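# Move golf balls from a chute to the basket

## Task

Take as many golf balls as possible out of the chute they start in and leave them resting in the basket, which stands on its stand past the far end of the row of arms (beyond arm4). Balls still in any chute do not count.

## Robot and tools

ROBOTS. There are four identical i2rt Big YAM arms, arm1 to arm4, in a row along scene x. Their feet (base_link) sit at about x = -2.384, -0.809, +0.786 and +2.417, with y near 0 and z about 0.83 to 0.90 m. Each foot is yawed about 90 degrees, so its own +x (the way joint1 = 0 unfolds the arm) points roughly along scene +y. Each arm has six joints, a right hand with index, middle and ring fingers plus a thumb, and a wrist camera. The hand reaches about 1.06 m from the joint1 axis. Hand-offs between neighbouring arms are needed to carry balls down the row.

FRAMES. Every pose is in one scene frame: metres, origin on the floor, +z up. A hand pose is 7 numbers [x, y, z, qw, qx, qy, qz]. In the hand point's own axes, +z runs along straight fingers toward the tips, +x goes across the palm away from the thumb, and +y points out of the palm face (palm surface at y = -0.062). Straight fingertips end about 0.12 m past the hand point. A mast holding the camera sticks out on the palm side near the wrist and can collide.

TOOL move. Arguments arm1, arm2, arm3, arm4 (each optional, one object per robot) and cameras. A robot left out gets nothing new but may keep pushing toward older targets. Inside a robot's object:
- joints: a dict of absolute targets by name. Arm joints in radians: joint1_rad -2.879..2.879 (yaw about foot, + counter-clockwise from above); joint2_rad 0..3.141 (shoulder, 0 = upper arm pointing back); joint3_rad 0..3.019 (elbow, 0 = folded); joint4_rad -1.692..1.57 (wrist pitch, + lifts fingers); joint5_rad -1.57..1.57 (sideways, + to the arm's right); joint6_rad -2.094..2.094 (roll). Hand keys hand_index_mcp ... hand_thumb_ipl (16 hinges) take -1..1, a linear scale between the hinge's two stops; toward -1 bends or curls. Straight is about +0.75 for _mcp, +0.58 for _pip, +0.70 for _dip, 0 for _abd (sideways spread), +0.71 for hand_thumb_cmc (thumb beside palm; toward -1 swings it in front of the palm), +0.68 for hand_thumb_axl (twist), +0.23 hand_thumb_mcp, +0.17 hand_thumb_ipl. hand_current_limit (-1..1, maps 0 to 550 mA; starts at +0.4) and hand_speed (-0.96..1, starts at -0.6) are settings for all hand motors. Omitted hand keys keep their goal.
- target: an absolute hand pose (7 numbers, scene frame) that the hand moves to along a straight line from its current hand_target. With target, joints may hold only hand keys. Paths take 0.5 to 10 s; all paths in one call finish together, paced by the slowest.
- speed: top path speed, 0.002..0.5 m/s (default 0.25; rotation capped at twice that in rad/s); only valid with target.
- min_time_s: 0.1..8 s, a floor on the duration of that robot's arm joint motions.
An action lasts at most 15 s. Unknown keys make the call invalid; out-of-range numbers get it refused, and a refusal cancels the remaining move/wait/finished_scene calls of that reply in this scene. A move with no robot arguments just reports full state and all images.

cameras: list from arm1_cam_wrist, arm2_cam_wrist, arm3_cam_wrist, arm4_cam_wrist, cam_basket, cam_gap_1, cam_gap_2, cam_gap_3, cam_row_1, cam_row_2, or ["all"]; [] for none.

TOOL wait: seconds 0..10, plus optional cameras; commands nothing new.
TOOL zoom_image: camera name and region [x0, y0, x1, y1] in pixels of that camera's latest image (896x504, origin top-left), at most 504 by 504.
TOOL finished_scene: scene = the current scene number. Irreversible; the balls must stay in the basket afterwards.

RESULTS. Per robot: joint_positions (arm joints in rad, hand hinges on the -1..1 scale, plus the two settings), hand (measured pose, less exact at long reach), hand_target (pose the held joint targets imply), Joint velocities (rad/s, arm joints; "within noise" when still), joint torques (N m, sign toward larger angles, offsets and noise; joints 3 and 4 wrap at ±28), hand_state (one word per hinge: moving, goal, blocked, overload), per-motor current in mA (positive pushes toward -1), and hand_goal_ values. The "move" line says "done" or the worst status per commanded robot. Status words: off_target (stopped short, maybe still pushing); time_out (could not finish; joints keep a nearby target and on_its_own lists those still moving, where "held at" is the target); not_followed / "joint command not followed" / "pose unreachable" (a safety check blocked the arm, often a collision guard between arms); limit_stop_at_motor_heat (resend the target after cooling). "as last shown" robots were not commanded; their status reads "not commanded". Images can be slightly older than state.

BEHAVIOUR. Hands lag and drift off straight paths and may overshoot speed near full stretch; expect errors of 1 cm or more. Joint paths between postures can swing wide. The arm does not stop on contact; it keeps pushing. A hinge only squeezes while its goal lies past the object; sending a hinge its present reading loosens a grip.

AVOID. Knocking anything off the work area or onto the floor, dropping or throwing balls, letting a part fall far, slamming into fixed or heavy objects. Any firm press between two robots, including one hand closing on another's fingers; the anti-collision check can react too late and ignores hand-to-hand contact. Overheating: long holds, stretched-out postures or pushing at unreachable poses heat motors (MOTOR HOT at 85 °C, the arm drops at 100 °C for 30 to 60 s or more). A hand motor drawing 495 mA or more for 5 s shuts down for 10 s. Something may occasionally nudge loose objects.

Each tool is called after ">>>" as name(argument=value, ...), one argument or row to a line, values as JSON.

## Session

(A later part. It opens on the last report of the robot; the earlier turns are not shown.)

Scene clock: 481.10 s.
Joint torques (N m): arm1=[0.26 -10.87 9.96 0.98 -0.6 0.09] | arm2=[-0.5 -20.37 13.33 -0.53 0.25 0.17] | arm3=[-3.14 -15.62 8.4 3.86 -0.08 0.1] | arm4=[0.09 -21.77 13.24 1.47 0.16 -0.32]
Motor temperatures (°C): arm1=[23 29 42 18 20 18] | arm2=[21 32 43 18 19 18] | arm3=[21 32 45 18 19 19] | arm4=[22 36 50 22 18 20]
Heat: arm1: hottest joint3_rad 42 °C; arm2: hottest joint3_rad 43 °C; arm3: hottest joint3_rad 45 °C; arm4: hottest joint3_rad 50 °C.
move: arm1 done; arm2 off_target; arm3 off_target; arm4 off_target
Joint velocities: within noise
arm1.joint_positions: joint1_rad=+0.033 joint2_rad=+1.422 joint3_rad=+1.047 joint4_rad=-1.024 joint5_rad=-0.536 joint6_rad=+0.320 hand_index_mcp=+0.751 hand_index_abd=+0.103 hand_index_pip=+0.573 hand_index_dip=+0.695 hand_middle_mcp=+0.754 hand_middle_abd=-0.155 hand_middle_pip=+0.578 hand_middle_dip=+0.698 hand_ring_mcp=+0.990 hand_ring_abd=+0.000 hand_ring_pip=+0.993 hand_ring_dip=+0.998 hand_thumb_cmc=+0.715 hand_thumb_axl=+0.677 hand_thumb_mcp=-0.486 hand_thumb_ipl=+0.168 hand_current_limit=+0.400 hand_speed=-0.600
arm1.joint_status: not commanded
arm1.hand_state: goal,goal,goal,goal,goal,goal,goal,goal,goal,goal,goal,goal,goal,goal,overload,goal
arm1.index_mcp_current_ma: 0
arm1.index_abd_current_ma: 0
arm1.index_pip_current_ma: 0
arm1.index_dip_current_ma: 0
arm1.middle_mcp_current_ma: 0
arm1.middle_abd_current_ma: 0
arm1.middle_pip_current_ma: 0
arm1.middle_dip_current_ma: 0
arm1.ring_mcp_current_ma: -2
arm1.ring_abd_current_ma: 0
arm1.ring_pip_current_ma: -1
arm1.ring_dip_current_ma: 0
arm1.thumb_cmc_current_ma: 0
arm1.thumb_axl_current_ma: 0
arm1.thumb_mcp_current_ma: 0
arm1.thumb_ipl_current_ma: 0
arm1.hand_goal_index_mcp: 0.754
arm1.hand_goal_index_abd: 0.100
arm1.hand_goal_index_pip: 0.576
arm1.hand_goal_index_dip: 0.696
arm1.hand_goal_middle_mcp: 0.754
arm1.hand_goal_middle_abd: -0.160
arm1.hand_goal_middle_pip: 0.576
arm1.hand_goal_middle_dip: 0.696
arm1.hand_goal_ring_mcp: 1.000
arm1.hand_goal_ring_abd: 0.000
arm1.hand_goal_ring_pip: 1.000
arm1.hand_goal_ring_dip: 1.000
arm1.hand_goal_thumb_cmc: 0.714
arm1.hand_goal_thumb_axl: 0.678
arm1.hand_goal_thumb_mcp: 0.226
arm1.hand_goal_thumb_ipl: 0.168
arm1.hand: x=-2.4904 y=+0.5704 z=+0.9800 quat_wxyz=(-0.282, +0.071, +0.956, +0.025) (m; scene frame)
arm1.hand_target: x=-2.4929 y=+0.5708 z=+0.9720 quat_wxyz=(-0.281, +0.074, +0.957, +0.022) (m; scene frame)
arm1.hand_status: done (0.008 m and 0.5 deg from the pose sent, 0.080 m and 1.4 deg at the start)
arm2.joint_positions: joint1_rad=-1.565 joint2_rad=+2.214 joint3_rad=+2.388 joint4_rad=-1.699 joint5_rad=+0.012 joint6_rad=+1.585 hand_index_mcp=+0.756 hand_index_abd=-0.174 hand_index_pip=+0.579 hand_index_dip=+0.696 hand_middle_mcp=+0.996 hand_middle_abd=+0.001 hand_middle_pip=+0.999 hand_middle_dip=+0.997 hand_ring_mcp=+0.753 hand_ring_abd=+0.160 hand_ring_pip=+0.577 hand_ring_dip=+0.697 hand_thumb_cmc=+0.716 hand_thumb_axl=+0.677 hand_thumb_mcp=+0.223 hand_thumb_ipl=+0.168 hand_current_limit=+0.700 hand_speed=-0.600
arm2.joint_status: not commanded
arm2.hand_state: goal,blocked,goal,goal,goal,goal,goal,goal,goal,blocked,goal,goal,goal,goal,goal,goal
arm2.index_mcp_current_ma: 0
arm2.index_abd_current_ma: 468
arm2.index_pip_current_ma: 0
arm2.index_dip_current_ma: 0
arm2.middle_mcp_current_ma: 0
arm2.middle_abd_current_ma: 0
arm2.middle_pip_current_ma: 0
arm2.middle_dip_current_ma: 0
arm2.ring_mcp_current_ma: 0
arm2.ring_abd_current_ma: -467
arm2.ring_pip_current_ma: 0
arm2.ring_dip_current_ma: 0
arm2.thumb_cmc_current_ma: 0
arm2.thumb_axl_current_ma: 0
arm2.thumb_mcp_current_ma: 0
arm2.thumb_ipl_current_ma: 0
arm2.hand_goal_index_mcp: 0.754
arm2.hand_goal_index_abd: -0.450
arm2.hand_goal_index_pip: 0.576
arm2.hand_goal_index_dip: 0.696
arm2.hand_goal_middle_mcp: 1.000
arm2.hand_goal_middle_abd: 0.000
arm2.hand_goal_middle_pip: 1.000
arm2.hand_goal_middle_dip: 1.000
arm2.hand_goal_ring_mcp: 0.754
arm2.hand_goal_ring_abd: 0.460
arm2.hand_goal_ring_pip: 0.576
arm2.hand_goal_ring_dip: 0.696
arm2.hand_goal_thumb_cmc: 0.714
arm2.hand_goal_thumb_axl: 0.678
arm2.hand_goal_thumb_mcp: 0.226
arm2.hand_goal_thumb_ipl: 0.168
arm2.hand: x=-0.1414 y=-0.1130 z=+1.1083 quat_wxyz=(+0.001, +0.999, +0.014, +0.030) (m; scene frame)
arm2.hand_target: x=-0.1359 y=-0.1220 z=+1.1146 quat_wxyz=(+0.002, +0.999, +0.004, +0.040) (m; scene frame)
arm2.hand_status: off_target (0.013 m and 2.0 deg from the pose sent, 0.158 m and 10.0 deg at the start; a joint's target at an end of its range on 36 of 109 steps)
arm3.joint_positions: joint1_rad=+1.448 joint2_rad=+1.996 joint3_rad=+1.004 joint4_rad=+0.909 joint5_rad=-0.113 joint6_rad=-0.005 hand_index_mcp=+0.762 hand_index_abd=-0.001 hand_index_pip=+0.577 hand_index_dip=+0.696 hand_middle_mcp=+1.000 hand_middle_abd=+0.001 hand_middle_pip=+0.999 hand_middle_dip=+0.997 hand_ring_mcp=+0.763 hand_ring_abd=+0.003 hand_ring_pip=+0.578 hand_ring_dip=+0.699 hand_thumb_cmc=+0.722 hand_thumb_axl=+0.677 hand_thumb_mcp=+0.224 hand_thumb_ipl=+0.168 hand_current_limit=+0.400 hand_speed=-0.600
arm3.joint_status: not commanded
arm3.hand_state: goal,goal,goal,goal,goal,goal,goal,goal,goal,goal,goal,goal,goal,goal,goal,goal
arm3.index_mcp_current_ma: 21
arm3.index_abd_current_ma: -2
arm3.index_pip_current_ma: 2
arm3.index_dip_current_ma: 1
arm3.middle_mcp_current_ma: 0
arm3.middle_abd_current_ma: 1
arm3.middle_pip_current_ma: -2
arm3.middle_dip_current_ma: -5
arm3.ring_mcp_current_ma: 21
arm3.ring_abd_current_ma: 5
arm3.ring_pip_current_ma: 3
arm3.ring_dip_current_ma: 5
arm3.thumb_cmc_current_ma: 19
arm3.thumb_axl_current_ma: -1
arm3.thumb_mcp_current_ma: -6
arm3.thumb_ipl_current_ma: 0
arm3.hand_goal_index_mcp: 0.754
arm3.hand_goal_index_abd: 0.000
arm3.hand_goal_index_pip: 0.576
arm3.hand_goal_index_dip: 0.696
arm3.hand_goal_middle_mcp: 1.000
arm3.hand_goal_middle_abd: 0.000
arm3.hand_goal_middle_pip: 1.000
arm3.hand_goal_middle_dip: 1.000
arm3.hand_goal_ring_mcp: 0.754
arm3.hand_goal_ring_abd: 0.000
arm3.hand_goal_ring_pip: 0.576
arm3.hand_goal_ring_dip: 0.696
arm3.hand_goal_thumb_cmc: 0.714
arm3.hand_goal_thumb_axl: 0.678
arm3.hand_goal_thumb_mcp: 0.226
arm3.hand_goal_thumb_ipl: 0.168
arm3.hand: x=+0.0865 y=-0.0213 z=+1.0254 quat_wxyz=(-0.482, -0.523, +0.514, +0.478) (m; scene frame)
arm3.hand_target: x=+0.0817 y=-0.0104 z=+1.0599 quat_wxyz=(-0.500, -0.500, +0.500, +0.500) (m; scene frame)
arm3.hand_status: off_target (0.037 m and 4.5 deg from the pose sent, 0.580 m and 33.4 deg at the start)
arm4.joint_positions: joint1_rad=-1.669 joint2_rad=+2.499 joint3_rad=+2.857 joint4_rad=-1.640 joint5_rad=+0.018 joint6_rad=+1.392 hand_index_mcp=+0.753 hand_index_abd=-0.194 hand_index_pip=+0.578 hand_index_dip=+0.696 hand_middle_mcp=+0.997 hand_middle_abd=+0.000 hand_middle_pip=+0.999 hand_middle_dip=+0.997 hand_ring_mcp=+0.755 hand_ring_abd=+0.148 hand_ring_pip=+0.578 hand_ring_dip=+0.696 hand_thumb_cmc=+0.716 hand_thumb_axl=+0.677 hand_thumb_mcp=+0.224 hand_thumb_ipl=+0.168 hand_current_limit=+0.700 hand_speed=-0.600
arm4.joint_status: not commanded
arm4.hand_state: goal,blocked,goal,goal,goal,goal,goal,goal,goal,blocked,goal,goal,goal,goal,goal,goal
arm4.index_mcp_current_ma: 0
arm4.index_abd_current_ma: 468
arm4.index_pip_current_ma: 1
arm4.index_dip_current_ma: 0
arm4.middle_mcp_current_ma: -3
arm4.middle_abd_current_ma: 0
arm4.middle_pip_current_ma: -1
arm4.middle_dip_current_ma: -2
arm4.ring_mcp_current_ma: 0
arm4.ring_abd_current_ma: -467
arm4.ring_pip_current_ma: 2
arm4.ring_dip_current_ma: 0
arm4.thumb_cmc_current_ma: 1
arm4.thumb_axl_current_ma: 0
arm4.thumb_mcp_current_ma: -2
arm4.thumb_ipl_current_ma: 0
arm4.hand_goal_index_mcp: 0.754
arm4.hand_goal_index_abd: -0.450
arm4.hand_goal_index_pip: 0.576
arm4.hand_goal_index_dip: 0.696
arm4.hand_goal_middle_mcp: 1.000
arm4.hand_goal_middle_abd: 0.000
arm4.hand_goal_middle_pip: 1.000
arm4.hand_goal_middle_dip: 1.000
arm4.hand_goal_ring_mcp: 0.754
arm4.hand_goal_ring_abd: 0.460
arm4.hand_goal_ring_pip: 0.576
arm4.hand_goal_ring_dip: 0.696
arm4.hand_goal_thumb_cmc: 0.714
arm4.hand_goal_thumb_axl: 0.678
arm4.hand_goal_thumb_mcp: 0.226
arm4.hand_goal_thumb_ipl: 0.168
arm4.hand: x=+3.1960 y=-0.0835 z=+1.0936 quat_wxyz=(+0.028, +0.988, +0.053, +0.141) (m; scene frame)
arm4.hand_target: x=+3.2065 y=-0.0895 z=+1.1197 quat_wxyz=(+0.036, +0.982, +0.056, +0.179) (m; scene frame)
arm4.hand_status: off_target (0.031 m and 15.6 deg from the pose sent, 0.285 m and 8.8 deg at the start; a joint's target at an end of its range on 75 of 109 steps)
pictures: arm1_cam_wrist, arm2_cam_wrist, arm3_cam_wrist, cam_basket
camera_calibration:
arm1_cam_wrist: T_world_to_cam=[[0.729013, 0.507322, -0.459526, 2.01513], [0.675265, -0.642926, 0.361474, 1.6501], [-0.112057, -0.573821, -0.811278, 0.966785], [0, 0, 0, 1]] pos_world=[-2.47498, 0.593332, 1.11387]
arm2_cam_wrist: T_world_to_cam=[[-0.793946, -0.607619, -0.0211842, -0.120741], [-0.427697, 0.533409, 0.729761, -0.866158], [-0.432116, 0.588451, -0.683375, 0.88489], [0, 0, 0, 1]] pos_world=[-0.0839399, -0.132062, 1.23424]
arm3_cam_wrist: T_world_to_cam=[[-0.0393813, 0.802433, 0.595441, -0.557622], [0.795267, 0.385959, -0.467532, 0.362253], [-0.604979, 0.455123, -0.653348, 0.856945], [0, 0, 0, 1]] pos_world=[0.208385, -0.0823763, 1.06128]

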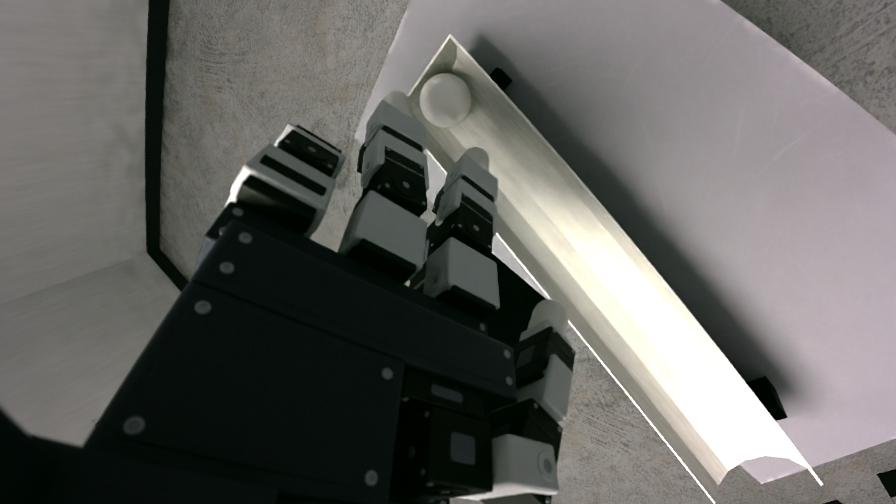

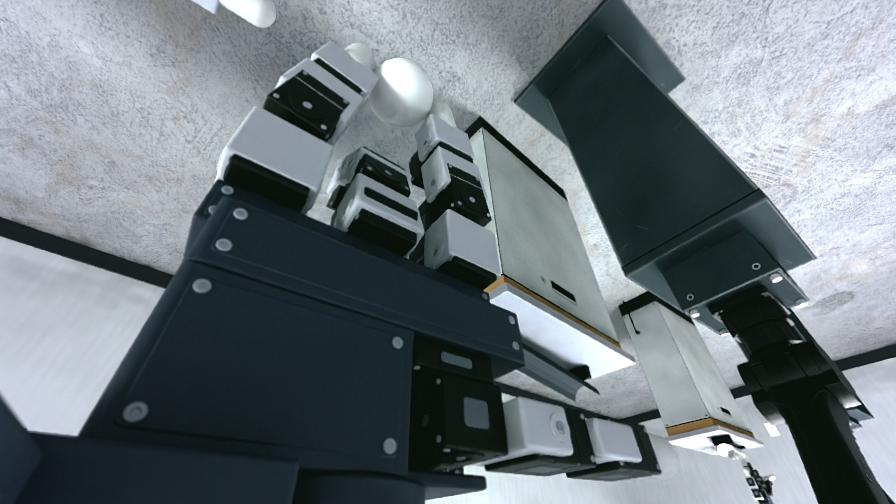

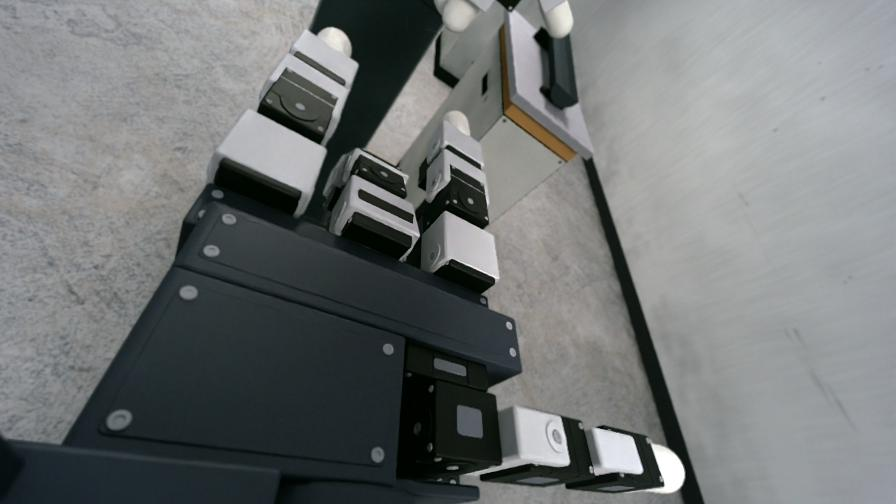

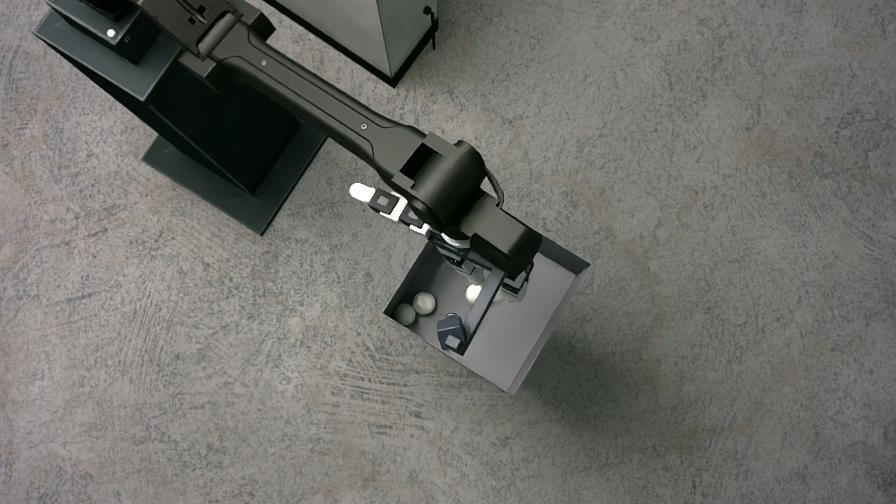

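>>> move(
  arm1={"target":[-2.509,0.5745,0.950,-0.281,0.0743,0.9561,0.0219],"speed":0.05},
  arm3={"target":[0.03,0,1.085,-0.5,-0.5,0.5,0.5],"speed":0.1},
  arm4={"target":[3.21,-0.038,1.00,0,1,0,0.02],"speed":0.12},
  cameras=["arm1_cam_wrist","arm3_cam_wrist","cam_basket"],
)

>>> zoom_image(
  camera="arm1_cam_wrist",
  region=[300, 0, 600, 200],
)

>>> zoom_image(
  camera="cam_basket",
  region=[350, 170, 620, 400],
)

Scene clock: 488.13 s.
Joint torques (N m): arm1=[0.15 -11.46 9.7 1.03 -0.59 0.08] | arm2=[-0.62 -20.37 13.3 -0.5 0.25 0.17] | arm3=[-3.19 -15.33 9.66 2.47 -0.1 0.09] | arm4=[1.14 -23.36 12.83 0.58 0.01 -0.06]
Motor temperatures (°C): arm1=[23 28 41 18 20 18] | arm2=[21 33 43 18 19 18] | arm3=[21 32 44 18 19 19] | arm4=[22 36 51 22 18 20]
Heat: arm1: hottest joint3_rad 41 °C; arm2: hottest joint3_rad 43 °C; arm3: hottest joint3_rad 44 °C; arm4: hottest joint3_rad 51 °C.
move: arm1 done; arm3 off_target; arm4 off_target
Joint velocities: within noise
arm1.joint_positions: joint1_rad=+0.070 joint2_rad=+1.458 joint3_rad=+1.021 joint4_rad=-0.941 joint5_rad=-0.529 joint6_rad=+0.363 hand_index_mcp=+0.751 hand_index_abd=+0.103 hand_index_pip=+0.573 hand_index_dip=+0.695 hand_middle_mcp=+0.754 hand_middle_abd=-0.155 hand_middle_pip=+0.578 hand_middle_dip=+0.698 hand_ring_mcp=+0.990 hand_ring_abd=+0.000 hand_ring_pip=+0.993 hand_ring_dip=+0.998 hand_thumb_cmc=+0.715 hand_thumb_axl=+0.677 hand_thumb_mcp=-0.486 hand_thumb_ipl=+0.168 hand_current_limit=+0.400 hand_speed=-0.600
arm1.joint_status: not commanded
arm1.hand_state: goal,goal,goal,goal,goal,goal,goal,goal,goal,goal,goal,goal,goal,goal,overload,goal
arm1.index_mcp_current_ma: 0
arm1.index_abd_current_ma: 0
arm1.index_pip_current_ma: 0
arm1.index_dip_current_ma: 0
arm1.middle_mcp_current_ma: 0
arm1.middle_abd_current_ma: 0
arm1.middle_pip_current_ma: 0
arm1.middle_dip_current_ma: 0
arm1.ring_mcp_current_ma: -2
arm1.ring_abd_current_ma: 0
arm1.ring_pip_current_ma: -1
arm1.ring_dip_current_ma: 0
arm1.thumb_cmc_current_ma: 0
arm1.thumb_axl_current_ma: 0
arm1.thumb_mcp_current_ma: 0
arm1.thumb_ipl_current_ma: 0
arm1.hand_goal_index_mcp: 0.754
arm1.hand_goal_index_abd: 0.100
arm1.hand_goal_index_pip: 0.576
arm1.hand_goal_index_dip: 0.696
arm1.hand_goal_middle_mcp: 0.754
arm1.hand_goal_middle_abd: -0.160
arm1.hand_goal_middle_pip: 0.576
arm1.hand_goal_middle_dip: 0.696
arm1.hand_goal_ring_mcp: 1.000
arm1.hand_goal_ring_abd: 0.000
arm1.hand_goal_ring_pip: 1.000
arm1.hand_goal_ring_dip: 1.000
arm1.hand_goal_thumb_cmc: 0.714
arm1.hand_goal_thumb_axl: 0.678
arm1.hand_goal_thumb_mcp: 0.226
arm1.hand_goal_thumb_ipl: 0.168
arm1.hand: x=-2.5065 y=+0.5745 z=+0.9586 quat_wxyz=(-0.282, +0.071, +0.956, +0.026) (m; scene frame)
arm1.hand_target: x=-2.5090 y=+0.5743 z=+0.9500 quat_wxyz=(-0.281, +0.074, +0.957, +0.022) (m; scene frame)
arm1.hand_status: done (0.009 m and 0.6 deg from the pose sent, 0.036 m and 0.5 deg at the start)
arm2: as last shown
arm3.joint_positions: joint1_rad=+1.441 joint2_rad=+2.014 joint3_rad=+1.171 joint4_rad=+0.804 joint5_rad=-0.120 joint6_rad=-0.004 hand_index_mcp=+0.762 hand_index_abd=-0.001 hand_index_pip=+0.577 hand_index_dip=+0.696 hand_middle_mcp=+1.000 hand_middle_abd=+0.001 hand_middle_pip=+0.999 hand_middle_dip=+0.997 hand_ring_mcp=+0.763 hand_ring_abd=+0.003 hand_ring_pip=+0.578 hand_ring_dip=+0.699 hand_thumb_cmc=+0.722 hand_thumb_axl=+0.677 hand_thumb_mcp=+0.224 hand_thumb_ipl=+0.168 hand_current_limit=+0.400 hand_speed=-0.600
arm3.joint_status: not commanded
arm3.hand_state: goal,goal,goal,goal,goal,goal,goal,goal,goal,goal,goal,goal,goal,goal,goal,goal
arm3.index_mcp_current_ma: 21
arm3.index_abd_current_ma: -2
arm3.index_pip_current_ma: 2
arm3.index_dip_current_ma: 1
arm3.middle_mcp_current_ma: 0
arm3.middle_abd_current_ma: 1
arm3.middle_pip_current_ma: -2
arm3.middle_dip_current_ma: -5
arm3.ring_mcp_current_ma: 21
arm3.ring_abd_current_ma: 5
arm3.ring_pip_current_ma: 3
arm3.ring_dip_current_ma: 5
arm3.thumb_cmc_current_ma: 19
arm3.thumb_axl_current_ma: -1
arm3.thumb_mcp_current_ma: -5
arm3.thumb_ipl_current_ma: 0
arm3.hand_goal_index_mcp: 0.754
arm3.hand_goal_index_abd: 0.000
arm3.hand_goal_index_pip: 0.576
arm3.hand_goal_index_dip: 0.696
arm3.hand_goal_middle_mcp: 1.000
arm3.hand_goal_middle_abd: 0.000
arm3.hand_goal_middle_pip: 1.000
arm3.hand_goal_middle_dip: 1.000
arm3.hand_goal_ring_mcp: 0.754
arm3.hand_goal_ring_abd: 0.000
arm3.hand_goal_ring_pip: 0.576
arm3.hand_goal_ring_dip: 0.696
arm3.hand_goal_thumb_cmc: 0.714
arm3.hand_goal_thumb_axl: 0.678
arm3.hand_goal_thumb_mcp: 0.226
arm3.hand_goal_thumb_ipl: 0.168
arm3.hand: x=+0.0397 y=-0.0124 z=+1.0673 quat_wxyz=(-0.492, -0.514, +0.503, +0.491) (m; scene frame)
arm3.hand_target: x=+0.0315 y=-0.0001 z=+1.0852 quat_wxyz=(-0.500, -0.500, +0.500, +0.500) (m; scene frame)
arm3.hand_status: off_target (0.024 m and 2.1 deg from the pose sent, 0.085 m and 4.5 deg at the start)
arm4.joint_positions: joint1_rad=-1.621 joint2_rad=+2.652 joint3_rad=+2.863 joint4_rad=-1.638 joint5_rad=+0.009 joint6_rad=+1.482 hand_index_mcp=+0.753 hand_index_abd=-0.194 hand_index_pip=+0.578 hand_index_dip=+0.696 hand_middle_mcp=+0.997 hand_middle_abd=+0.000 hand_middle_pip=+0.999 hand_middle_dip=+0.997 hand_ring_mcp=+0.755 hand_ring_abd=+0.148 hand_ring_pip=+0.578 hand_ring_dip=+0.696 hand_thumb_cmc=+0.716 hand_thumb_axl=+0.677 hand_thumb_mcp=+0.224 hand_thumb_ipl=+0.168 hand_current_limit=+0.700 hand_speed=-0.600
arm4.joint_status: not commanded
arm4.hand_state: goal,blocked,goal,goal,goal,goal,goal,goal,goal,blocked,goal,goal,goal,goal,goal,goal
arm4.index_mcp_current_ma: 0
arm4.index_abd_current_ma: 468
arm4.index_pip_current_ma: 1
arm4.index_dip_current_ma: 0
arm4.middle_mcp_current_ma: -3
arm4.middle_abd_current_ma: 0
arm4.middle_pip_current_ma: -1
arm4.middle_dip_current_ma: -2
arm4.ring_mcp_current_ma: 0
arm4.ring_abd_current_ma: -467
arm4.ring_pip_current_ma: 2
arm4.ring_dip_current_ma: 0
arm4.thumb_cmc_current_ma: 1
arm4.thumb_axl_current_ma: 0
arm4.thumb_mcp_current_ma: -2
arm4.thumb_ipl_current_ma: 0
arm4.hand_goal_index_mcp: 0.754
arm4.hand_goal_index_abd: -0.450
arm4.hand_goal_index_pip: 0.576
arm4.hand_goal_index_dip: 0.696
arm4.hand_goal_middle_mcp: 1.000
arm4.hand_goal_middle_abd: 0.000
arm4.hand_goal_middle_pip: 1.000
arm4.hand_goal_middle_dip: 1.000
arm4.hand_goal_ring_mcp: 0.754
arm4.hand_goal_ring_abd: 0.460
arm4.hand_goal_ring_pip: 0.576
arm4.hand_goal_ring_dip: 0.696
arm4.hand_goal_thumb_cmc: 0.714
arm4.hand_goal_thumb_axl: 0.678
arm4.hand_goal_thumb_mcp: 0.226
arm4.hand_goal_thumb_ipl: 0.168
arm4.hand: x=+3.1975 y=-0.0437 z=+0.9765 quat_wxyz=(+0.010, +0.997, +0.034, +0.071) (m; scene frame)
arm4.hand_target: x=+3.2073 y=-0.0380 z=+0.9999 quat_wxyz=(+0.010, +0.994, +0.030, +0.103) (m; scene frame)
arm4.hand_status: off_target (0.027 m and 7.1 deg from the pose sent, 0.105 m and 15.6 deg at the start; a joint's target at an end of its range on 55 of 60 steps)
pictures: arm1_cam_wrist, arm3_cam_wrist, cam_basket
camera_calibration:
arm1_cam_wrist: T_world_to_cam=[[0.72889, 0.507836, -0.459153, 2.01398], [0.675431, -0.642973, 0.361079, 1.67215], [-0.111854, -0.573313, -0.811665, 0.950539], [0, 0, 0, 1]] pos_world=[-2.49107, 0.597333, 1.09247]
arm3_cam_wrist: T_world_to_cam=[[-0.0129107, 0.800206, 0.599586, -0.597085], [0.774279, 0.387429, -0.50039, 0.45145], [-0.632712, 0.457787, -0.624585, 0.822348], [0, 0, 0, 1]] pos_world=[0.163053, -0.073574, 1.09753]

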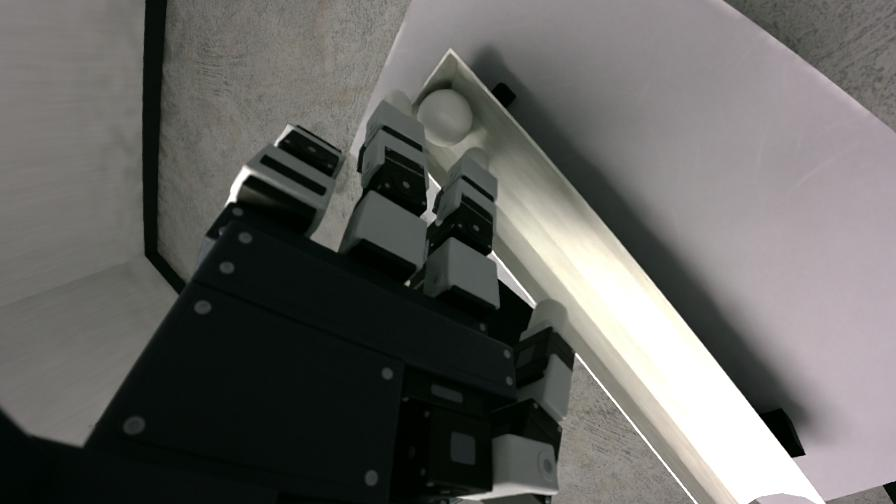

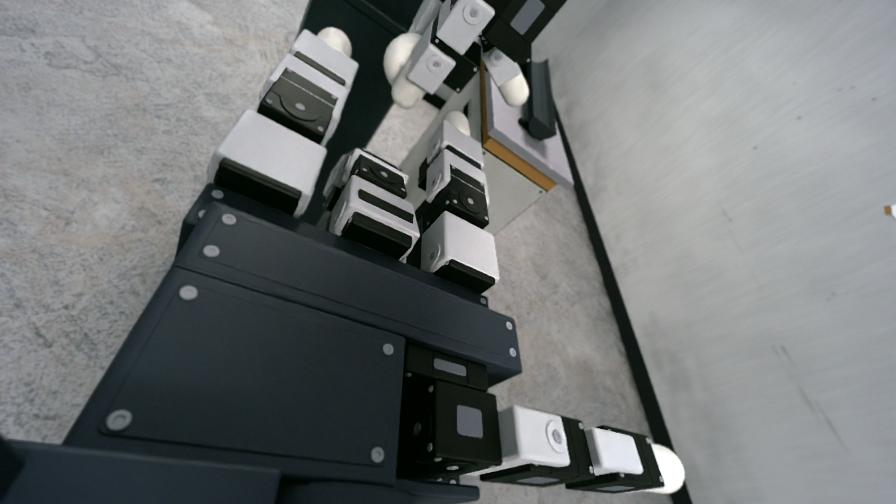

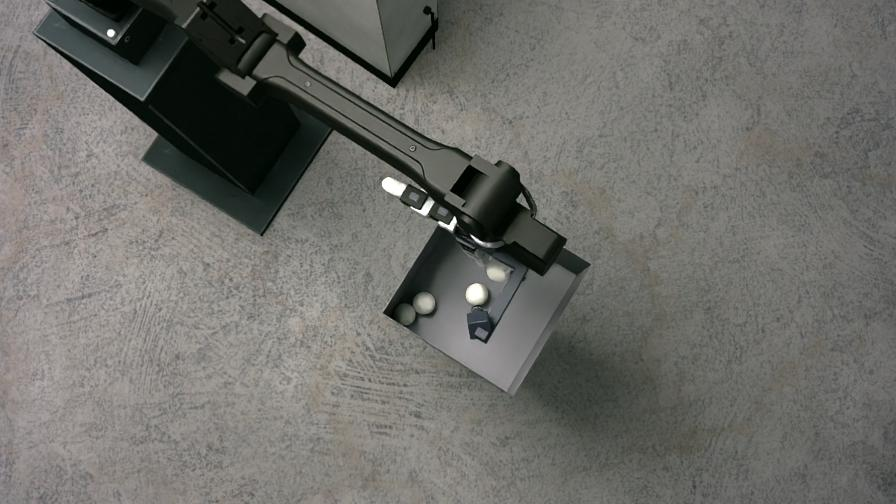

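Scaled by 1.680 from the camera's 896x504 image, which has a finer 1280x720 frame.

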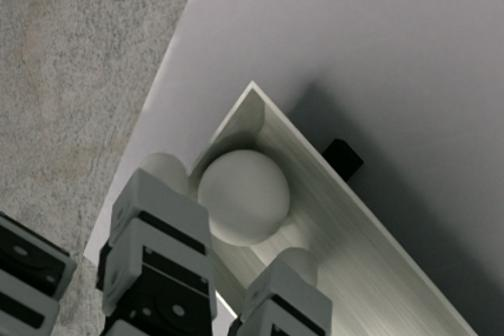

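Scaled by 1.867 from the camera's 896x504 image, which has a finer 1280x720 frame.

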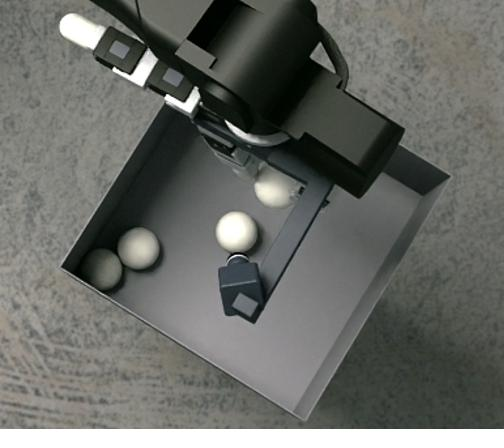

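>>> move(
  arm1={"target":[-2.5215,0.5763,0.932,-0.281,0.0743,0.9561,0.0219],"speed":0.05},
  arm3={"target":[-0.023,0,1.082,-0.5,-0.5,0.5,0.5],"speed":0.1},
  arm4={"target":[3.212,-0.038,0.886,0,1,0,0.02],"speed":0.12},
  cameras=["arm1_cam_wrist","arm3_cam_wrist","cam_basket"],
)

>>> zoom_image(
  camera="arm1_cam_wrist",
  region=[300, 0, 600, 200],
)

>>> zoom_image(
  camera="arm3_cam_wrist",
  region=[250, 0, 550, 200],
)

>>> zoom_image(
  camera="cam_basket",
  region=[350, 170, 620, 400],
)

Scene clock: 491.73 s.
Joint torques (N m): arm1=[0.44 -11.16 9.28 1.21 -0.64 0.08] | arm2=[-0.62 -20.31 13.34 -0.54 0.25 0.17] | arm3=[-2.43 -17.08 10.21 2.5 0.05 0.09] | arm4=[0.97 -23.3 12.74 0.79 -0.01 -0.05]
Motor temperatures (°C): arm1=[23 28 41 18 20 18] | arm2=[21 33 44 18 19 18] | arm3=[21 32 44 18 19 19] | arm4=[22 37 51 22 18 20]
Heat: arm1: hottest joint3_rad 41 °C; arm2: hottest joint3_rad 44 °C; arm3: hottest joint3_rad 44 °C; arm4: hottest joint3_rad 51 °C.
move: arm1 off_target; arm3 off_target; arm4 off_target
Joint velocities: within noise
arm1.joint_positions: joint1_rad=+0.095 joint2_rad=+1.483 joint3_rad=+1.004 joint4_rad=-0.877 joint5_rad=-0.522 joint6_rad=+0.396 hand_index_mcp=+0.756 hand_index_abd=+0.104 hand_index_pip=+0.576 hand_index_dip=+0.695 hand_middle_mcp=+0.754 hand_middle_abd=-0.155 hand_middle_pip=+0.578 hand_middle_dip=+0.698 hand_ring_mcp=+0.991 hand_ring_abd=+0.000 hand_ring_pip=+0.993 hand_ring_dip=+0.998 hand_thumb_cmc=+0.715 hand_thumb_axl=+0.677 hand_thumb_mcp=-0.486 hand_thumb_ipl=+0.168 hand_current_limit=+0.400 hand_speed=-0.600
arm1.joint_status: not commanded
arm1.hand_state: goal,goal,goal,goal,goal,goal,goal,goal,goal,goal,goal,goal,goal,goal,overload,goal
arm1.index_mcp_current_ma: 0
arm1.index_abd_current_ma: 0
arm1.index_pip_current_ma: 0
arm1.index_dip_current_ma: 0
arm1.middle_mcp_current_ma: 0
arm1.middle_abd_current_ma: 0
arm1.middle_pip_current_ma: 0
arm1.middle_dip_current_ma: 0
arm1.ring_mcp_current_ma: -2
arm1.ring_abd_current_ma: 0
arm1.ring_pip_current_ma: -1
arm1.ring_dip_current_ma: 0
arm1.thumb_cmc_current_ma: 0
arm1.thumb_axl_current_ma: 0
arm1.thumb_mcp_current_ma: 0
arm1.thumb_ipl_current_ma: 0
arm1.hand_goal_index_mcp: 0.754
arm1.hand_goal_index_abd: 0.100
arm1.hand_goal_index_pip: 0.576
arm1.hand_goal_index_dip: 0.696
arm1.hand_goal_middle_mcp: 0.754
arm1.hand_goal_middle_abd: -0.160
arm1.hand_goal_middle_pip: 0.576
arm1.hand_goal_middle_dip: 0.696
arm1.hand_goal_ring_mcp: 1.000
arm1.hand_goal_ring_abd: 0.000
arm1.hand_goal_ring_pip: 1.000
arm1.hand_goal_ring_dip: 1.000
arm1.hand_goal_thumb_cmc: 0.714
arm1.hand_goal_thumb_axl: 0.678
arm1.hand_goal_thumb_mcp: 0.226
arm1.hand_goal_thumb_ipl: 0.168
arm1.hand: x=-2.5168 y=+0.5778 z=+0.9443 quat_wxyz=(-0.282, +0.073, +0.956, +0.029) (m; scene frame)
arm1.hand_target: x=-2.5213 y=+0.5760 z=+0.9322 quat_wxyz=(-0.281, +0.074, +0.957, +0.022) (m; scene frame)
arm1.hand_status: off_target (0.013 m and 0.8 deg from the pose sent, 0.031 m and 0.6 deg at the start)
arm2: as last shown
arm3.joint_positions: joint1_rad=+1.441 joint2_rad=+2.121 joint3_rad=+1.353 joint4_rad=+0.724 joint5_rad=-0.113 joint6_rad=-0.004 hand_index_mcp=+0.762 hand_index_abd=-0.001 hand_index_pip=+0.577 hand_index_dip=+0.696 hand_middle_mcp=+1.000 hand_middle_abd=+0.001 hand_middle_pip=+0.999 hand_middle_dip=+0.997 hand_ring_mcp=+0.763 hand_ring_abd=+0.003 hand_ring_pip=+0.578 hand_ring_dip=+0.699 hand_thumb_cmc=+0.722 hand_thumb_axl=+0.677 hand_thumb_mcp=+0.224 hand_thumb_ipl=+0.168 hand_current_limit=+0.400 hand_speed=-0.600
arm3.joint_status: not commanded
arm3.hand_state: goal,goal,goal,goal,goal,goal,goal,goal,goal,goal,goal,goal,goal,goal,goal,goal
arm3.index_mcp_current_ma: 21
arm3.index_abd_current_ma: -2
arm3.index_pip_current_ma: 2
arm3.index_dip_current_ma: 1
arm3.middle_mcp_current_ma: 0
arm3.middle_abd_current_ma: 1
arm3.middle_pip_current_ma: -2
arm3.middle_dip_current_ma: -5
arm3.ring_mcp_current_ma: 21
arm3.ring_abd_current_ma: 5
arm3.ring_pip_current_ma: 3
arm3.ring_dip_current_ma: 5
arm3.thumb_cmc_current_ma: 19
arm3.thumb_axl_current_ma: -1
arm3.thumb_mcp_current_ma: -5
arm3.thumb_ipl_current_ma: 0
arm3.hand_goal_index_mcp: 0.754
arm3.hand_goal_index_abd: 0.000
arm3.hand_goal_index_pip: 0.576
arm3.hand_goal_index_dip: 0.696
arm3.hand_goal_middle_mcp: 1.000
arm3.hand_goal_middle_abd: 0.000
arm3.hand_goal_middle_pip: 1.000
arm3.hand_goal_middle_dip: 1.000
arm3.hand_goal_ring_mcp: 0.754
arm3.hand_goal_ring_abd: 0.000
arm3.hand_goal_ring_pip: 0.576
arm3.hand_goal_ring_dip: 0.696
arm3.hand_goal_thumb_cmc: 0.714
arm3.hand_goal_thumb_axl: 0.678
arm3.hand_goal_thumb_mcp: 0.226
arm3.hand_goal_thumb_ipl: 0.168
arm3.hand: x=-0.0130 y=-0.0054 z=+1.0607 quat_wxyz=(-0.490, -0.513, +0.506, +0.491) (m; scene frame)
arm3.hand_target: x=-0.0214 y=-0.0002 z=+1.0820 quat_wxyz=(-0.500, -0.500, +0.500, +0.500) (m; scene frame)
arm3.hand_status: off_target (0.024 m and 2.3 deg from the pose sent, 0.066 m and 2.1 deg at the start)
arm4.joint_positions: joint1_rad=-1.621 joint2_rad=+2.798 joint3_rad=+2.866 joint4_rad=-1.579 joint5_rad=+0.001 joint6_rad=+1.510 hand_index_mcp=+0.753 hand_index_abd=-0.194 hand_index_pip=+0.578 hand_index_dip=+0.696 hand_middle_mcp=+0.997 hand_middle_abd=+0.000 hand_middle_pip=+0.999 hand_middle_dip=+0.997 hand_ring_mcp=+0.755 hand_ring_abd=+0.148 hand_ring_pip=+0.578 hand_ring_dip=+0.696 hand_thumb_cmc=+0.716 hand_thumb_axl=+0.677 hand_thumb_mcp=+0.224 hand_thumb_ipl=+0.168 hand_current_limit=+0.700 hand_speed=-0.600
arm4.joint_status: not commanded
arm4.hand_state: goal,blocked,goal,goal,goal,goal,goal,goal,goal,blocked,goal,goal,goal,goal,goal,goal
arm4.index_mcp_current_ma: 0
arm4.index_abd_current_ma: 467
arm4.index_pip_current_ma: 1
arm4.index_dip_current_ma: 0
arm4.middle_mcp_current_ma: -3
arm4.middle_abd_current_ma: 0
arm4.middle_pip_current_ma: -1
arm4.middle_dip_current_ma: -2
arm4.ring_mcp_current_ma: 0
arm4.ring_abd_current_ma: -467
arm4.ring_pip_current_ma: 2
arm4.ring_dip_current_ma: 0
arm4.thumb_cmc_current_ma: 1
arm4.thumb_axl_current_ma: 0
arm4.thumb_mcp_current_ma: -2
arm4.thumb_ipl_current_ma: 0
arm4.hand_goal_index_mcp: 0.754
arm4.hand_goal_index_abd: -0.450
arm4.hand_goal_index_pip: 0.576
arm4.hand_goal_index_dip: 0.696
arm4.hand_goal_middle_mcp: 1.000
arm4.hand_goal_middle_abd: 0.000
arm4.hand_goal_middle_pip: 1.000
arm4.hand_goal_middle_dip: 1.000
arm4.hand_goal_ring_mcp: 0.754
arm4.hand_goal_ring_abd: 0.460
arm4.hand_goal_ring_pip: 0.576
arm4.hand_goal_ring_dip: 0.696
arm4.hand_goal_thumb_cmc: 0.714
arm4.hand_goal_thumb_axl: 0.678
arm4.hand_goal_thumb_mcp: 0.226
arm4.hand_goal_thumb_ipl: 0.168
arm4.hand: x=+3.1949 y=-0.0421 z=+0.8661 quat_wxyz=(+0.003, +0.999, +0.020, +0.029) (m; scene frame)
arm4.hand_target: x=+3.2094 y=-0.0380 z=+0.8864 quat_wxyz=(+0.003, +0.998, +0.015, +0.063) (m; scene frame)
arm4.hand_status: off_target (0.027 m and 2.5 deg from the pose sent, 0.092 m and 7.1 deg at the start; a joint's target at an end of its range on 33 of 44 steps)
pictures: arm1_cam_wrist, arm3_cam_wrist, cam_basket
camera_calibration:
arm1_cam_wrist: T_world_to_cam=[[0.73152, 0.506627, -0.456298, 2.01787], [0.67216, -0.648109, 0.357988, 1.68415], [-0.114364, -0.568581, -0.814639, 0.933436], [0, 0, 0, 1]] pos_world=[-2.50138, 0.599936, 1.07826]
arm3_cam_wrist: T_world_to_cam=[[-0.0104596, 0.800627, 0.599071, -0.598792], [0.779032, 0.382122, -0.497084, 0.48292], [-0.626897, 0.461496, -0.627711, 0.785178], [0, 0, 0, 1]] pos_world=[0.109753, -0.0674813, 1.09164]

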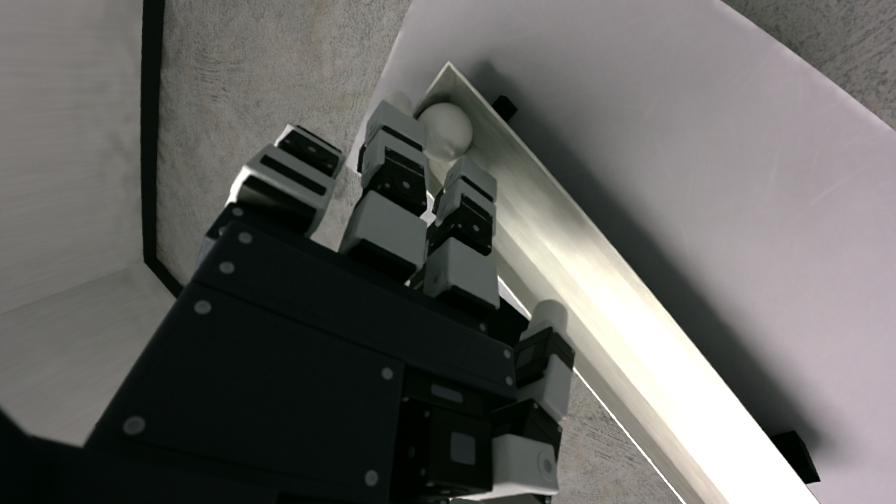

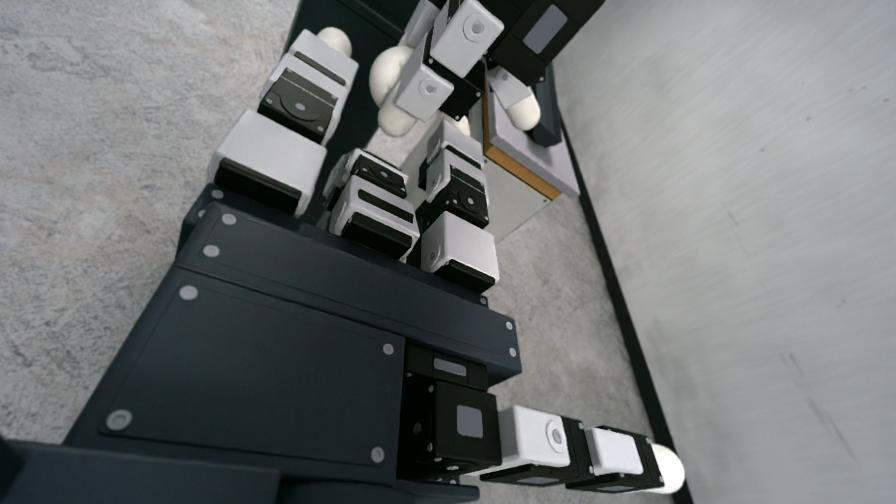

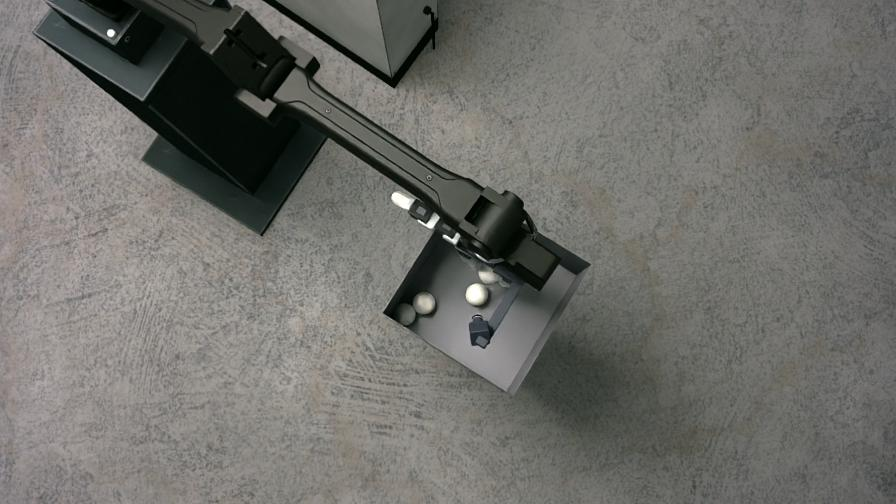

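Scaled by 1.680 from the camera's 896x504 image, which has a finer 1280x720 frame.

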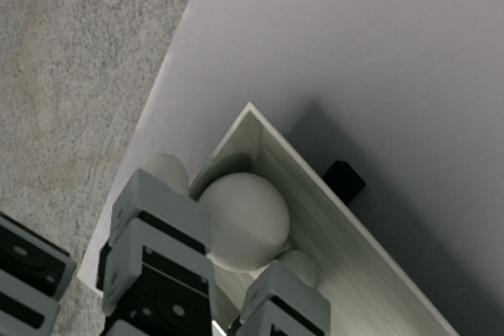

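Scaled by 1.680 from the camera's 896x504 image, which has a finer 1280x720 frame.

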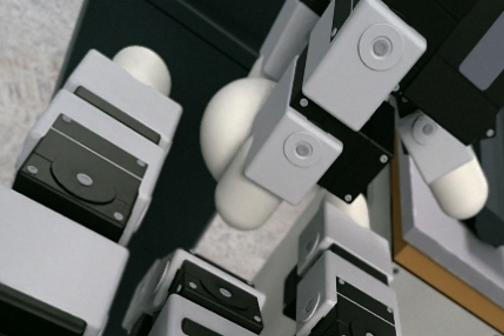

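Scaled by 1.867 from the camera's 896x504 image, which has a finer 1280x720 frame.

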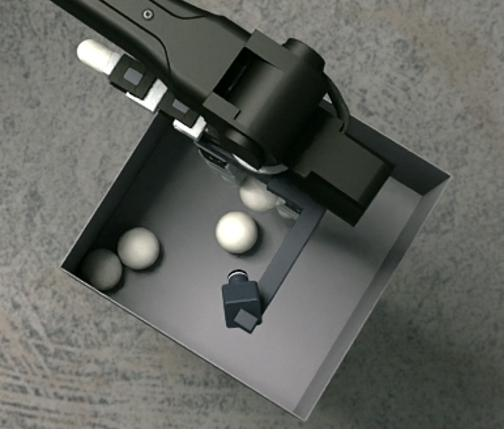

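>>> move(
  arm1={"joints":{"hand_index_abd":-0.22,"hand_middle_abd":0.22}},
  arm3={"joints":{"hand_index_abd":-0.45,"hand_ring_abd":0.46}},
  arm4={"joints":{"hand_index_abd":0.05,"hand_ring_abd":-0.05}},
  cameras=["arm1_cam_wrist","cam_basket"],
)

>>> zoom_image(
  camera="arm1_cam_wrist",
  region=[300, 0, 600, 200],
)

>>> zoom_image(
  camera="cam_basket",
  region=[350, 170, 620, 400],
)

Scene clock: 493.80 s.
Joint torques (N m): arm1=[0.5 -11.4 9.37 1.16 -0.78 0.08] | arm2=[-0.44 -20.31 13.31 -0.53 0.25 0.17] | arm3=[-2.43 -17.03 10.21 2.48 0.05 0.09] | arm4=[1.08 -23.36 12.67 0.79 -0.01 -0.05]
Motor temperatures (°C): arm1=[23 28 41 18 20 18] | arm2=[21 33 44 18 19 18] | arm3=[21 32 44 18 19 19] | arm4=[22 37 51 22 18 20]
Heat: arm1: hottest joint3_rad 41 °C; arm2: hottest joint3_rad 44 °C; arm3: hottest joint3_rad 44 °C; arm4: hottest joint3_rad 51 °C.
move: arm1 off_target; arm3 off_target; arm4 done
Joint velocities: within noise
arm1.joint_positions: joint1_rad=+0.095 joint2_rad=+1.484 joint3_rad=+1.003 joint4_rad=-0.876 joint5_rad=-0.518 joint6_rad=+0.396 hand_index_mcp=+0.755 hand_index_abd=+0.059 hand_index_pip=+0.576 hand_index_dip=+0.695 hand_middle_mcp=+0.753 hand_middle_abd=-0.078 hand_middle_pip=+0.577 hand_middle_dip=+0.698 hand_ring_mcp=+0.991 hand_ring_abd=+0.000 hand_ring_pip=+0.993 hand_ring_dip=+0.998 hand_thumb_cmc=+0.715 hand_thumb_axl=+0.677 hand_thumb_mcp=-0.486 hand_thumb_ipl=+0.168 hand_current_limit=+0.400 hand_speed=-0.600
arm1.joint_status: hand_index_abd off_target (ended at +0.059, target -0.220); hand_middle_abd off_target (ended at -0.078, target +0.220)
arm1.hand_state: goal,blocked,goal,goal,goal,blocked,goal,goal,goal,goal,goal,goal,goal,goal,overload,goal
arm1.index_mcp_current_ma: 0
arm1.index_abd_current_ma: 385
arm1.index_pip_current_ma: 0
arm1.index_dip_current_ma: 0
arm1.middle_mcp_current_ma: 0
arm1.middle_abd_current_ma: -385
arm1.middle_pip_current_ma: 0
arm1.middle_dip_current_ma: 0
arm1.ring_mcp_current_ma: -2
arm1.ring_abd_current_ma: 0
arm1.ring_pip_current_ma: -1
arm1.ring_dip_current_ma: 0
arm1.thumb_cmc_current_ma: 0
arm1.thumb_axl_current_ma: 0
arm1.thumb_mcp_current_ma: 0
arm1.thumb_ipl_current_ma: 0
arm1.hand_goal_index_mcp: 0.754
arm1.hand_goal_index_abd: -0.220
arm1.hand_goal_index_pip: 0.576
arm1.hand_goal_index_dip: 0.696
arm1.hand_goal_middle_mcp: 0.754
arm1.hand_goal_middle_abd: 0.220
arm1.hand_goal_middle_pip: 0.576
arm1.hand_goal_middle_dip: 0.696
arm1.hand_goal_ring_mcp: 1.000
arm1.hand_goal_ring_abd: 0.000
arm1.hand_goal_ring_pip: 1.000
arm1.hand_goal_ring_dip: 1.000
arm1.hand_goal_thumb_cmc: 0.714
arm1.hand_goal_thumb_axl: 0.678
arm1.hand_goal_thumb_mcp: 0.226
arm1.hand_goal_thumb_ipl: 0.168
arm1.hand: x=-2.5163 y=+0.5777 z=+0.9430 quat_wxyz=(-0.280, +0.073, +0.957, +0.029) (m; scene frame)
arm1.hand_target: x=-2.5213 y=+0.5759 z=+0.9322 quat_wxyz=(-0.281, +0.074, +0.957, +0.022) (m; scene frame)
arm1.hand_status: not commanded
arm2: as last shown
arm2.index_abd_current_ma: 467
arm3.joint_positions: joint1_rad=+1.441 joint2_rad=+2.121 joint3_rad=+1.353 joint4_rad=+0.724 joint5_rad=-0.113 joint6_rad=-0.004 hand_index_mcp=+0.762 hand_index_abd=-0.167 hand_index_pip=+0.577 hand_index_dip=+0.696 hand_middle_mcp=+1.000 hand_middle_abd=+0.001 hand_middle_pip=+0.999 hand_middle_dip=+0.997 hand_ring_mcp=+0.763 hand_ring_abd=+0.165 hand_ring_pip=+0.578 hand_ring_dip=+0.699 hand_thumb_cmc=+0.722 hand_thumb_axl=+0.677 hand_thumb_mcp=+0.224 hand_thumb_ipl=+0.168 hand_current_limit=+0.400 hand_speed=-0.600
arm3.joint_status: hand_index_abd off_target (ended at -0.167, target -0.450); hand_ring_abd off_target (ended at +0.165, target +0.460)
arm3.hand_state: goal,blocked,goal,goal,goal,goal,goal,goal,goal,blocked,goal,goal,goal,goal,goal,goal
arm3.index_mcp_current_ma: 21
arm3.index_abd_current_ma: 385
arm3.index_pip_current_ma: 2
arm3.index_dip_current_ma: 1
arm3.middle_mcp_current_ma: 0
arm3.middle_abd_current_ma: 1
arm3.middle_pip_current_ma: -2
arm3.middle_dip_current_ma: -5
arm3.ring_mcp_current_ma: 22
arm3.ring_abd_current_ma: -385
arm3.ring_pip_current_ma: 3
arm3.ring_dip_current_ma: 5
arm3.thumb_cmc_current_ma: 19
arm3.thumb_axl_current_ma: -1
arm3.thumb_mcp_current_ma: -5
arm3.thumb_ipl_current_ma: 0
arm3.hand_goal_index_mcp: 0.754
arm3.hand_goal_index_abd: -0.450
arm3.hand_goal_index_pip: 0.576
arm3.hand_goal_index_dip: 0.696
arm3.hand_goal_middle_mcp: 1.000
arm3.hand_goal_middle_abd: 0.000
arm3.hand_goal_middle_pip: 1.000
arm3.hand_goal_middle_dip: 1.000
arm3.hand_goal_ring_mcp: 0.754
arm3.hand_goal_ring_abd: 0.460
arm3.hand_goal_ring_pip: 0.576
arm3.hand_goal_ring_dip: 0.696
arm3.hand_goal_thumb_cmc: 0.714
arm3.hand_goal_thumb_axl: 0.678
arm3.hand_goal_thumb_mcp: 0.226
arm3.hand_goal_thumb_ipl: 0.168
arm3.hand: x=-0.0130 y=-0.0054 z=+1.0607 quat_wxyz=(-0.490, -0.513, +0.506, +0.491) (m; scene frame)
arm3.hand_target: x=-0.0214 y=-0.0002 z=+1.0820 quat_wxyz=(-0.500, -0.500, +0.500, +0.500) (m; scene frame)
arm3.hand_status: not commanded
arm4.joint_positions: joint1_rad=-1.621 joint2_rad=+2.798 joint3_rad=+2.866 joint4_rad=-1.579 joint5_rad=+0.001 joint6_rad=+1.510 hand_index_mcp=+0.753 hand_index_abd=+0.047 hand_index_pip=+0.578 hand_index_dip=+0.696 hand_middle_mcp=+0.997 hand_middle_abd=+0.000 hand_middle_pip=+0.999 hand_middle_dip=+0.997 hand_ring_mcp=+0.755 hand_ring_abd=-0.046 hand_ring_pip=+0.578 hand_ring_dip=+0.696 hand_thumb_cmc=+0.716 hand_thumb_axl=+0.677 hand_thumb_mcp=+0.224 hand_thumb_ipl=+0.168 hand_current_limit=+0.700 hand_speed=-0.600
arm4.joint_status: all done
arm4.hand_state: goal,goal,goal,goal,goal,goal,goal,goal,goal,goal,goal,goal,goal,goal,goal,goal
arm4.index_mcp_current_ma: 0
arm4.index_abd_current_ma: -2
arm4.index_pip_current_ma: 1
arm4.index_dip_current_ma: 0
arm4.middle_mcp_current_ma: -3
arm4.middle_abd_current_ma: 0
arm4.middle_pip_current_ma: -1
arm4.middle_dip_current_ma: -2
arm4.ring_mcp_current_ma: 0
arm4.ring_abd_current_ma: 3
arm4.ring_pip_current_ma: 2
arm4.ring_dip_current_ma: 0
arm4.thumb_cmc_current_ma: 1
arm4.thumb_axl_current_ma: 0
arm4.thumb_mcp_current_ma: -2
arm4.thumb_ipl_current_ma: 0
arm4.hand_goal_index_mcp: 0.754
arm4.hand_goal_index_abd: 0.050
arm4.hand_goal_index_pip: 0.576
arm4.hand_goal_index_dip: 0.696
arm4.hand_goal_middle_mcp: 1.000
arm4.hand_goal_middle_abd: 0.000
arm4.hand_goal_middle_pip: 1.000
arm4.hand_goal_middle_dip: 1.000
arm4.hand_goal_ring_mcp: 0.754
arm4.hand_goal_ring_abd: -0.050
arm4.hand_goal_ring_pip: 0.576
arm4.hand_goal_ring_dip: 0.696
arm4.hand_goal_thumb_cmc: 0.714
arm4.hand_goal_thumb_axl: 0.678
arm4.hand_goal_thumb_mcp: 0.226
arm4.hand_goal_thumb_ipl: 0.168
arm4.hand: x=+3.1949 y=-0.0421 z=+0.8661 quat_wxyz=(+0.003, +0.999, +0.020, +0.029) (m; scene frame)
arm4.hand_target: x=+3.2094 y=-0.0380 z=+0.8865 quat_wxyz=(+0.003, +0.998, +0.015, +0.063) (m; scene frame)
arm4.hand_status: not commanded
pictures: arm1_cam_wrist, cam_basket
camera_calibration:
arm1_cam_wrist: T_world_to_cam=[[0.733682, 0.505627, -0.45393, 2.02074], [0.670268, -0.648243, 0.361278, 1.67642], [-0.111585, -0.569318, -0.81451, 0.939632], [0, 0, 0, 1]] pos_world=[-2.50138, 0.599936, 1.07696]

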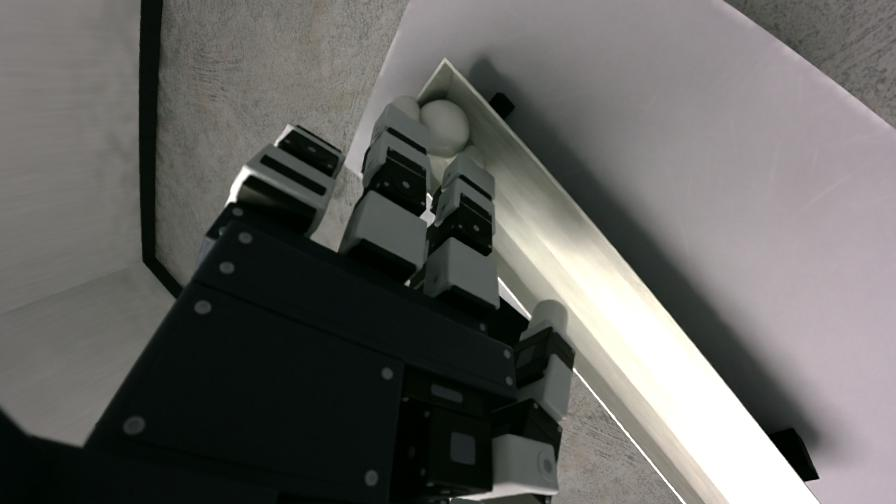

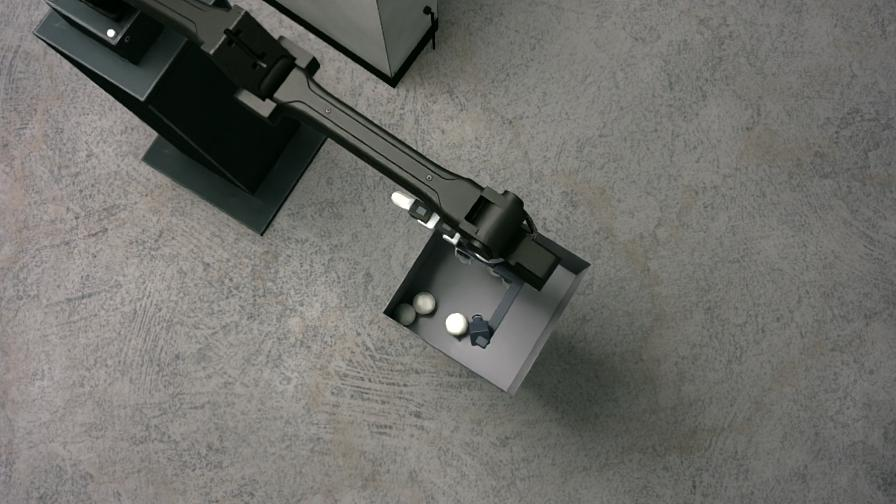

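Scaled by 1.680 from the camera's 896x504 image, which has a finer 1280x720 frame.

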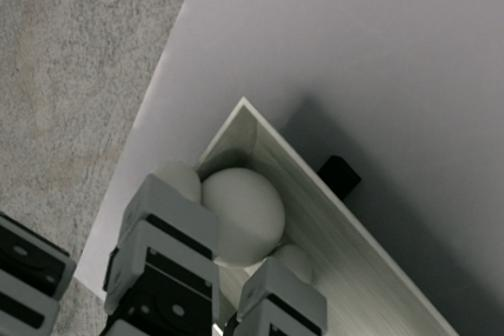

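Scaled by 1.867 from the camera's 896x504 image, which has a finer 1280x720 frame.

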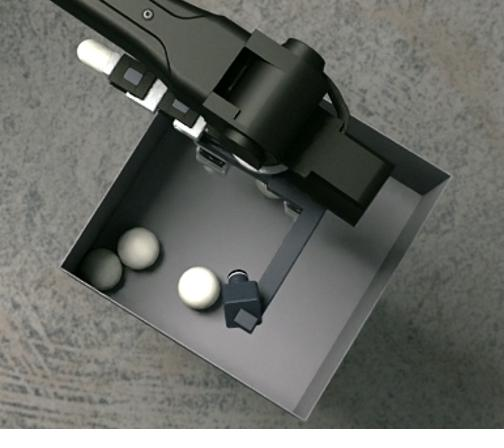

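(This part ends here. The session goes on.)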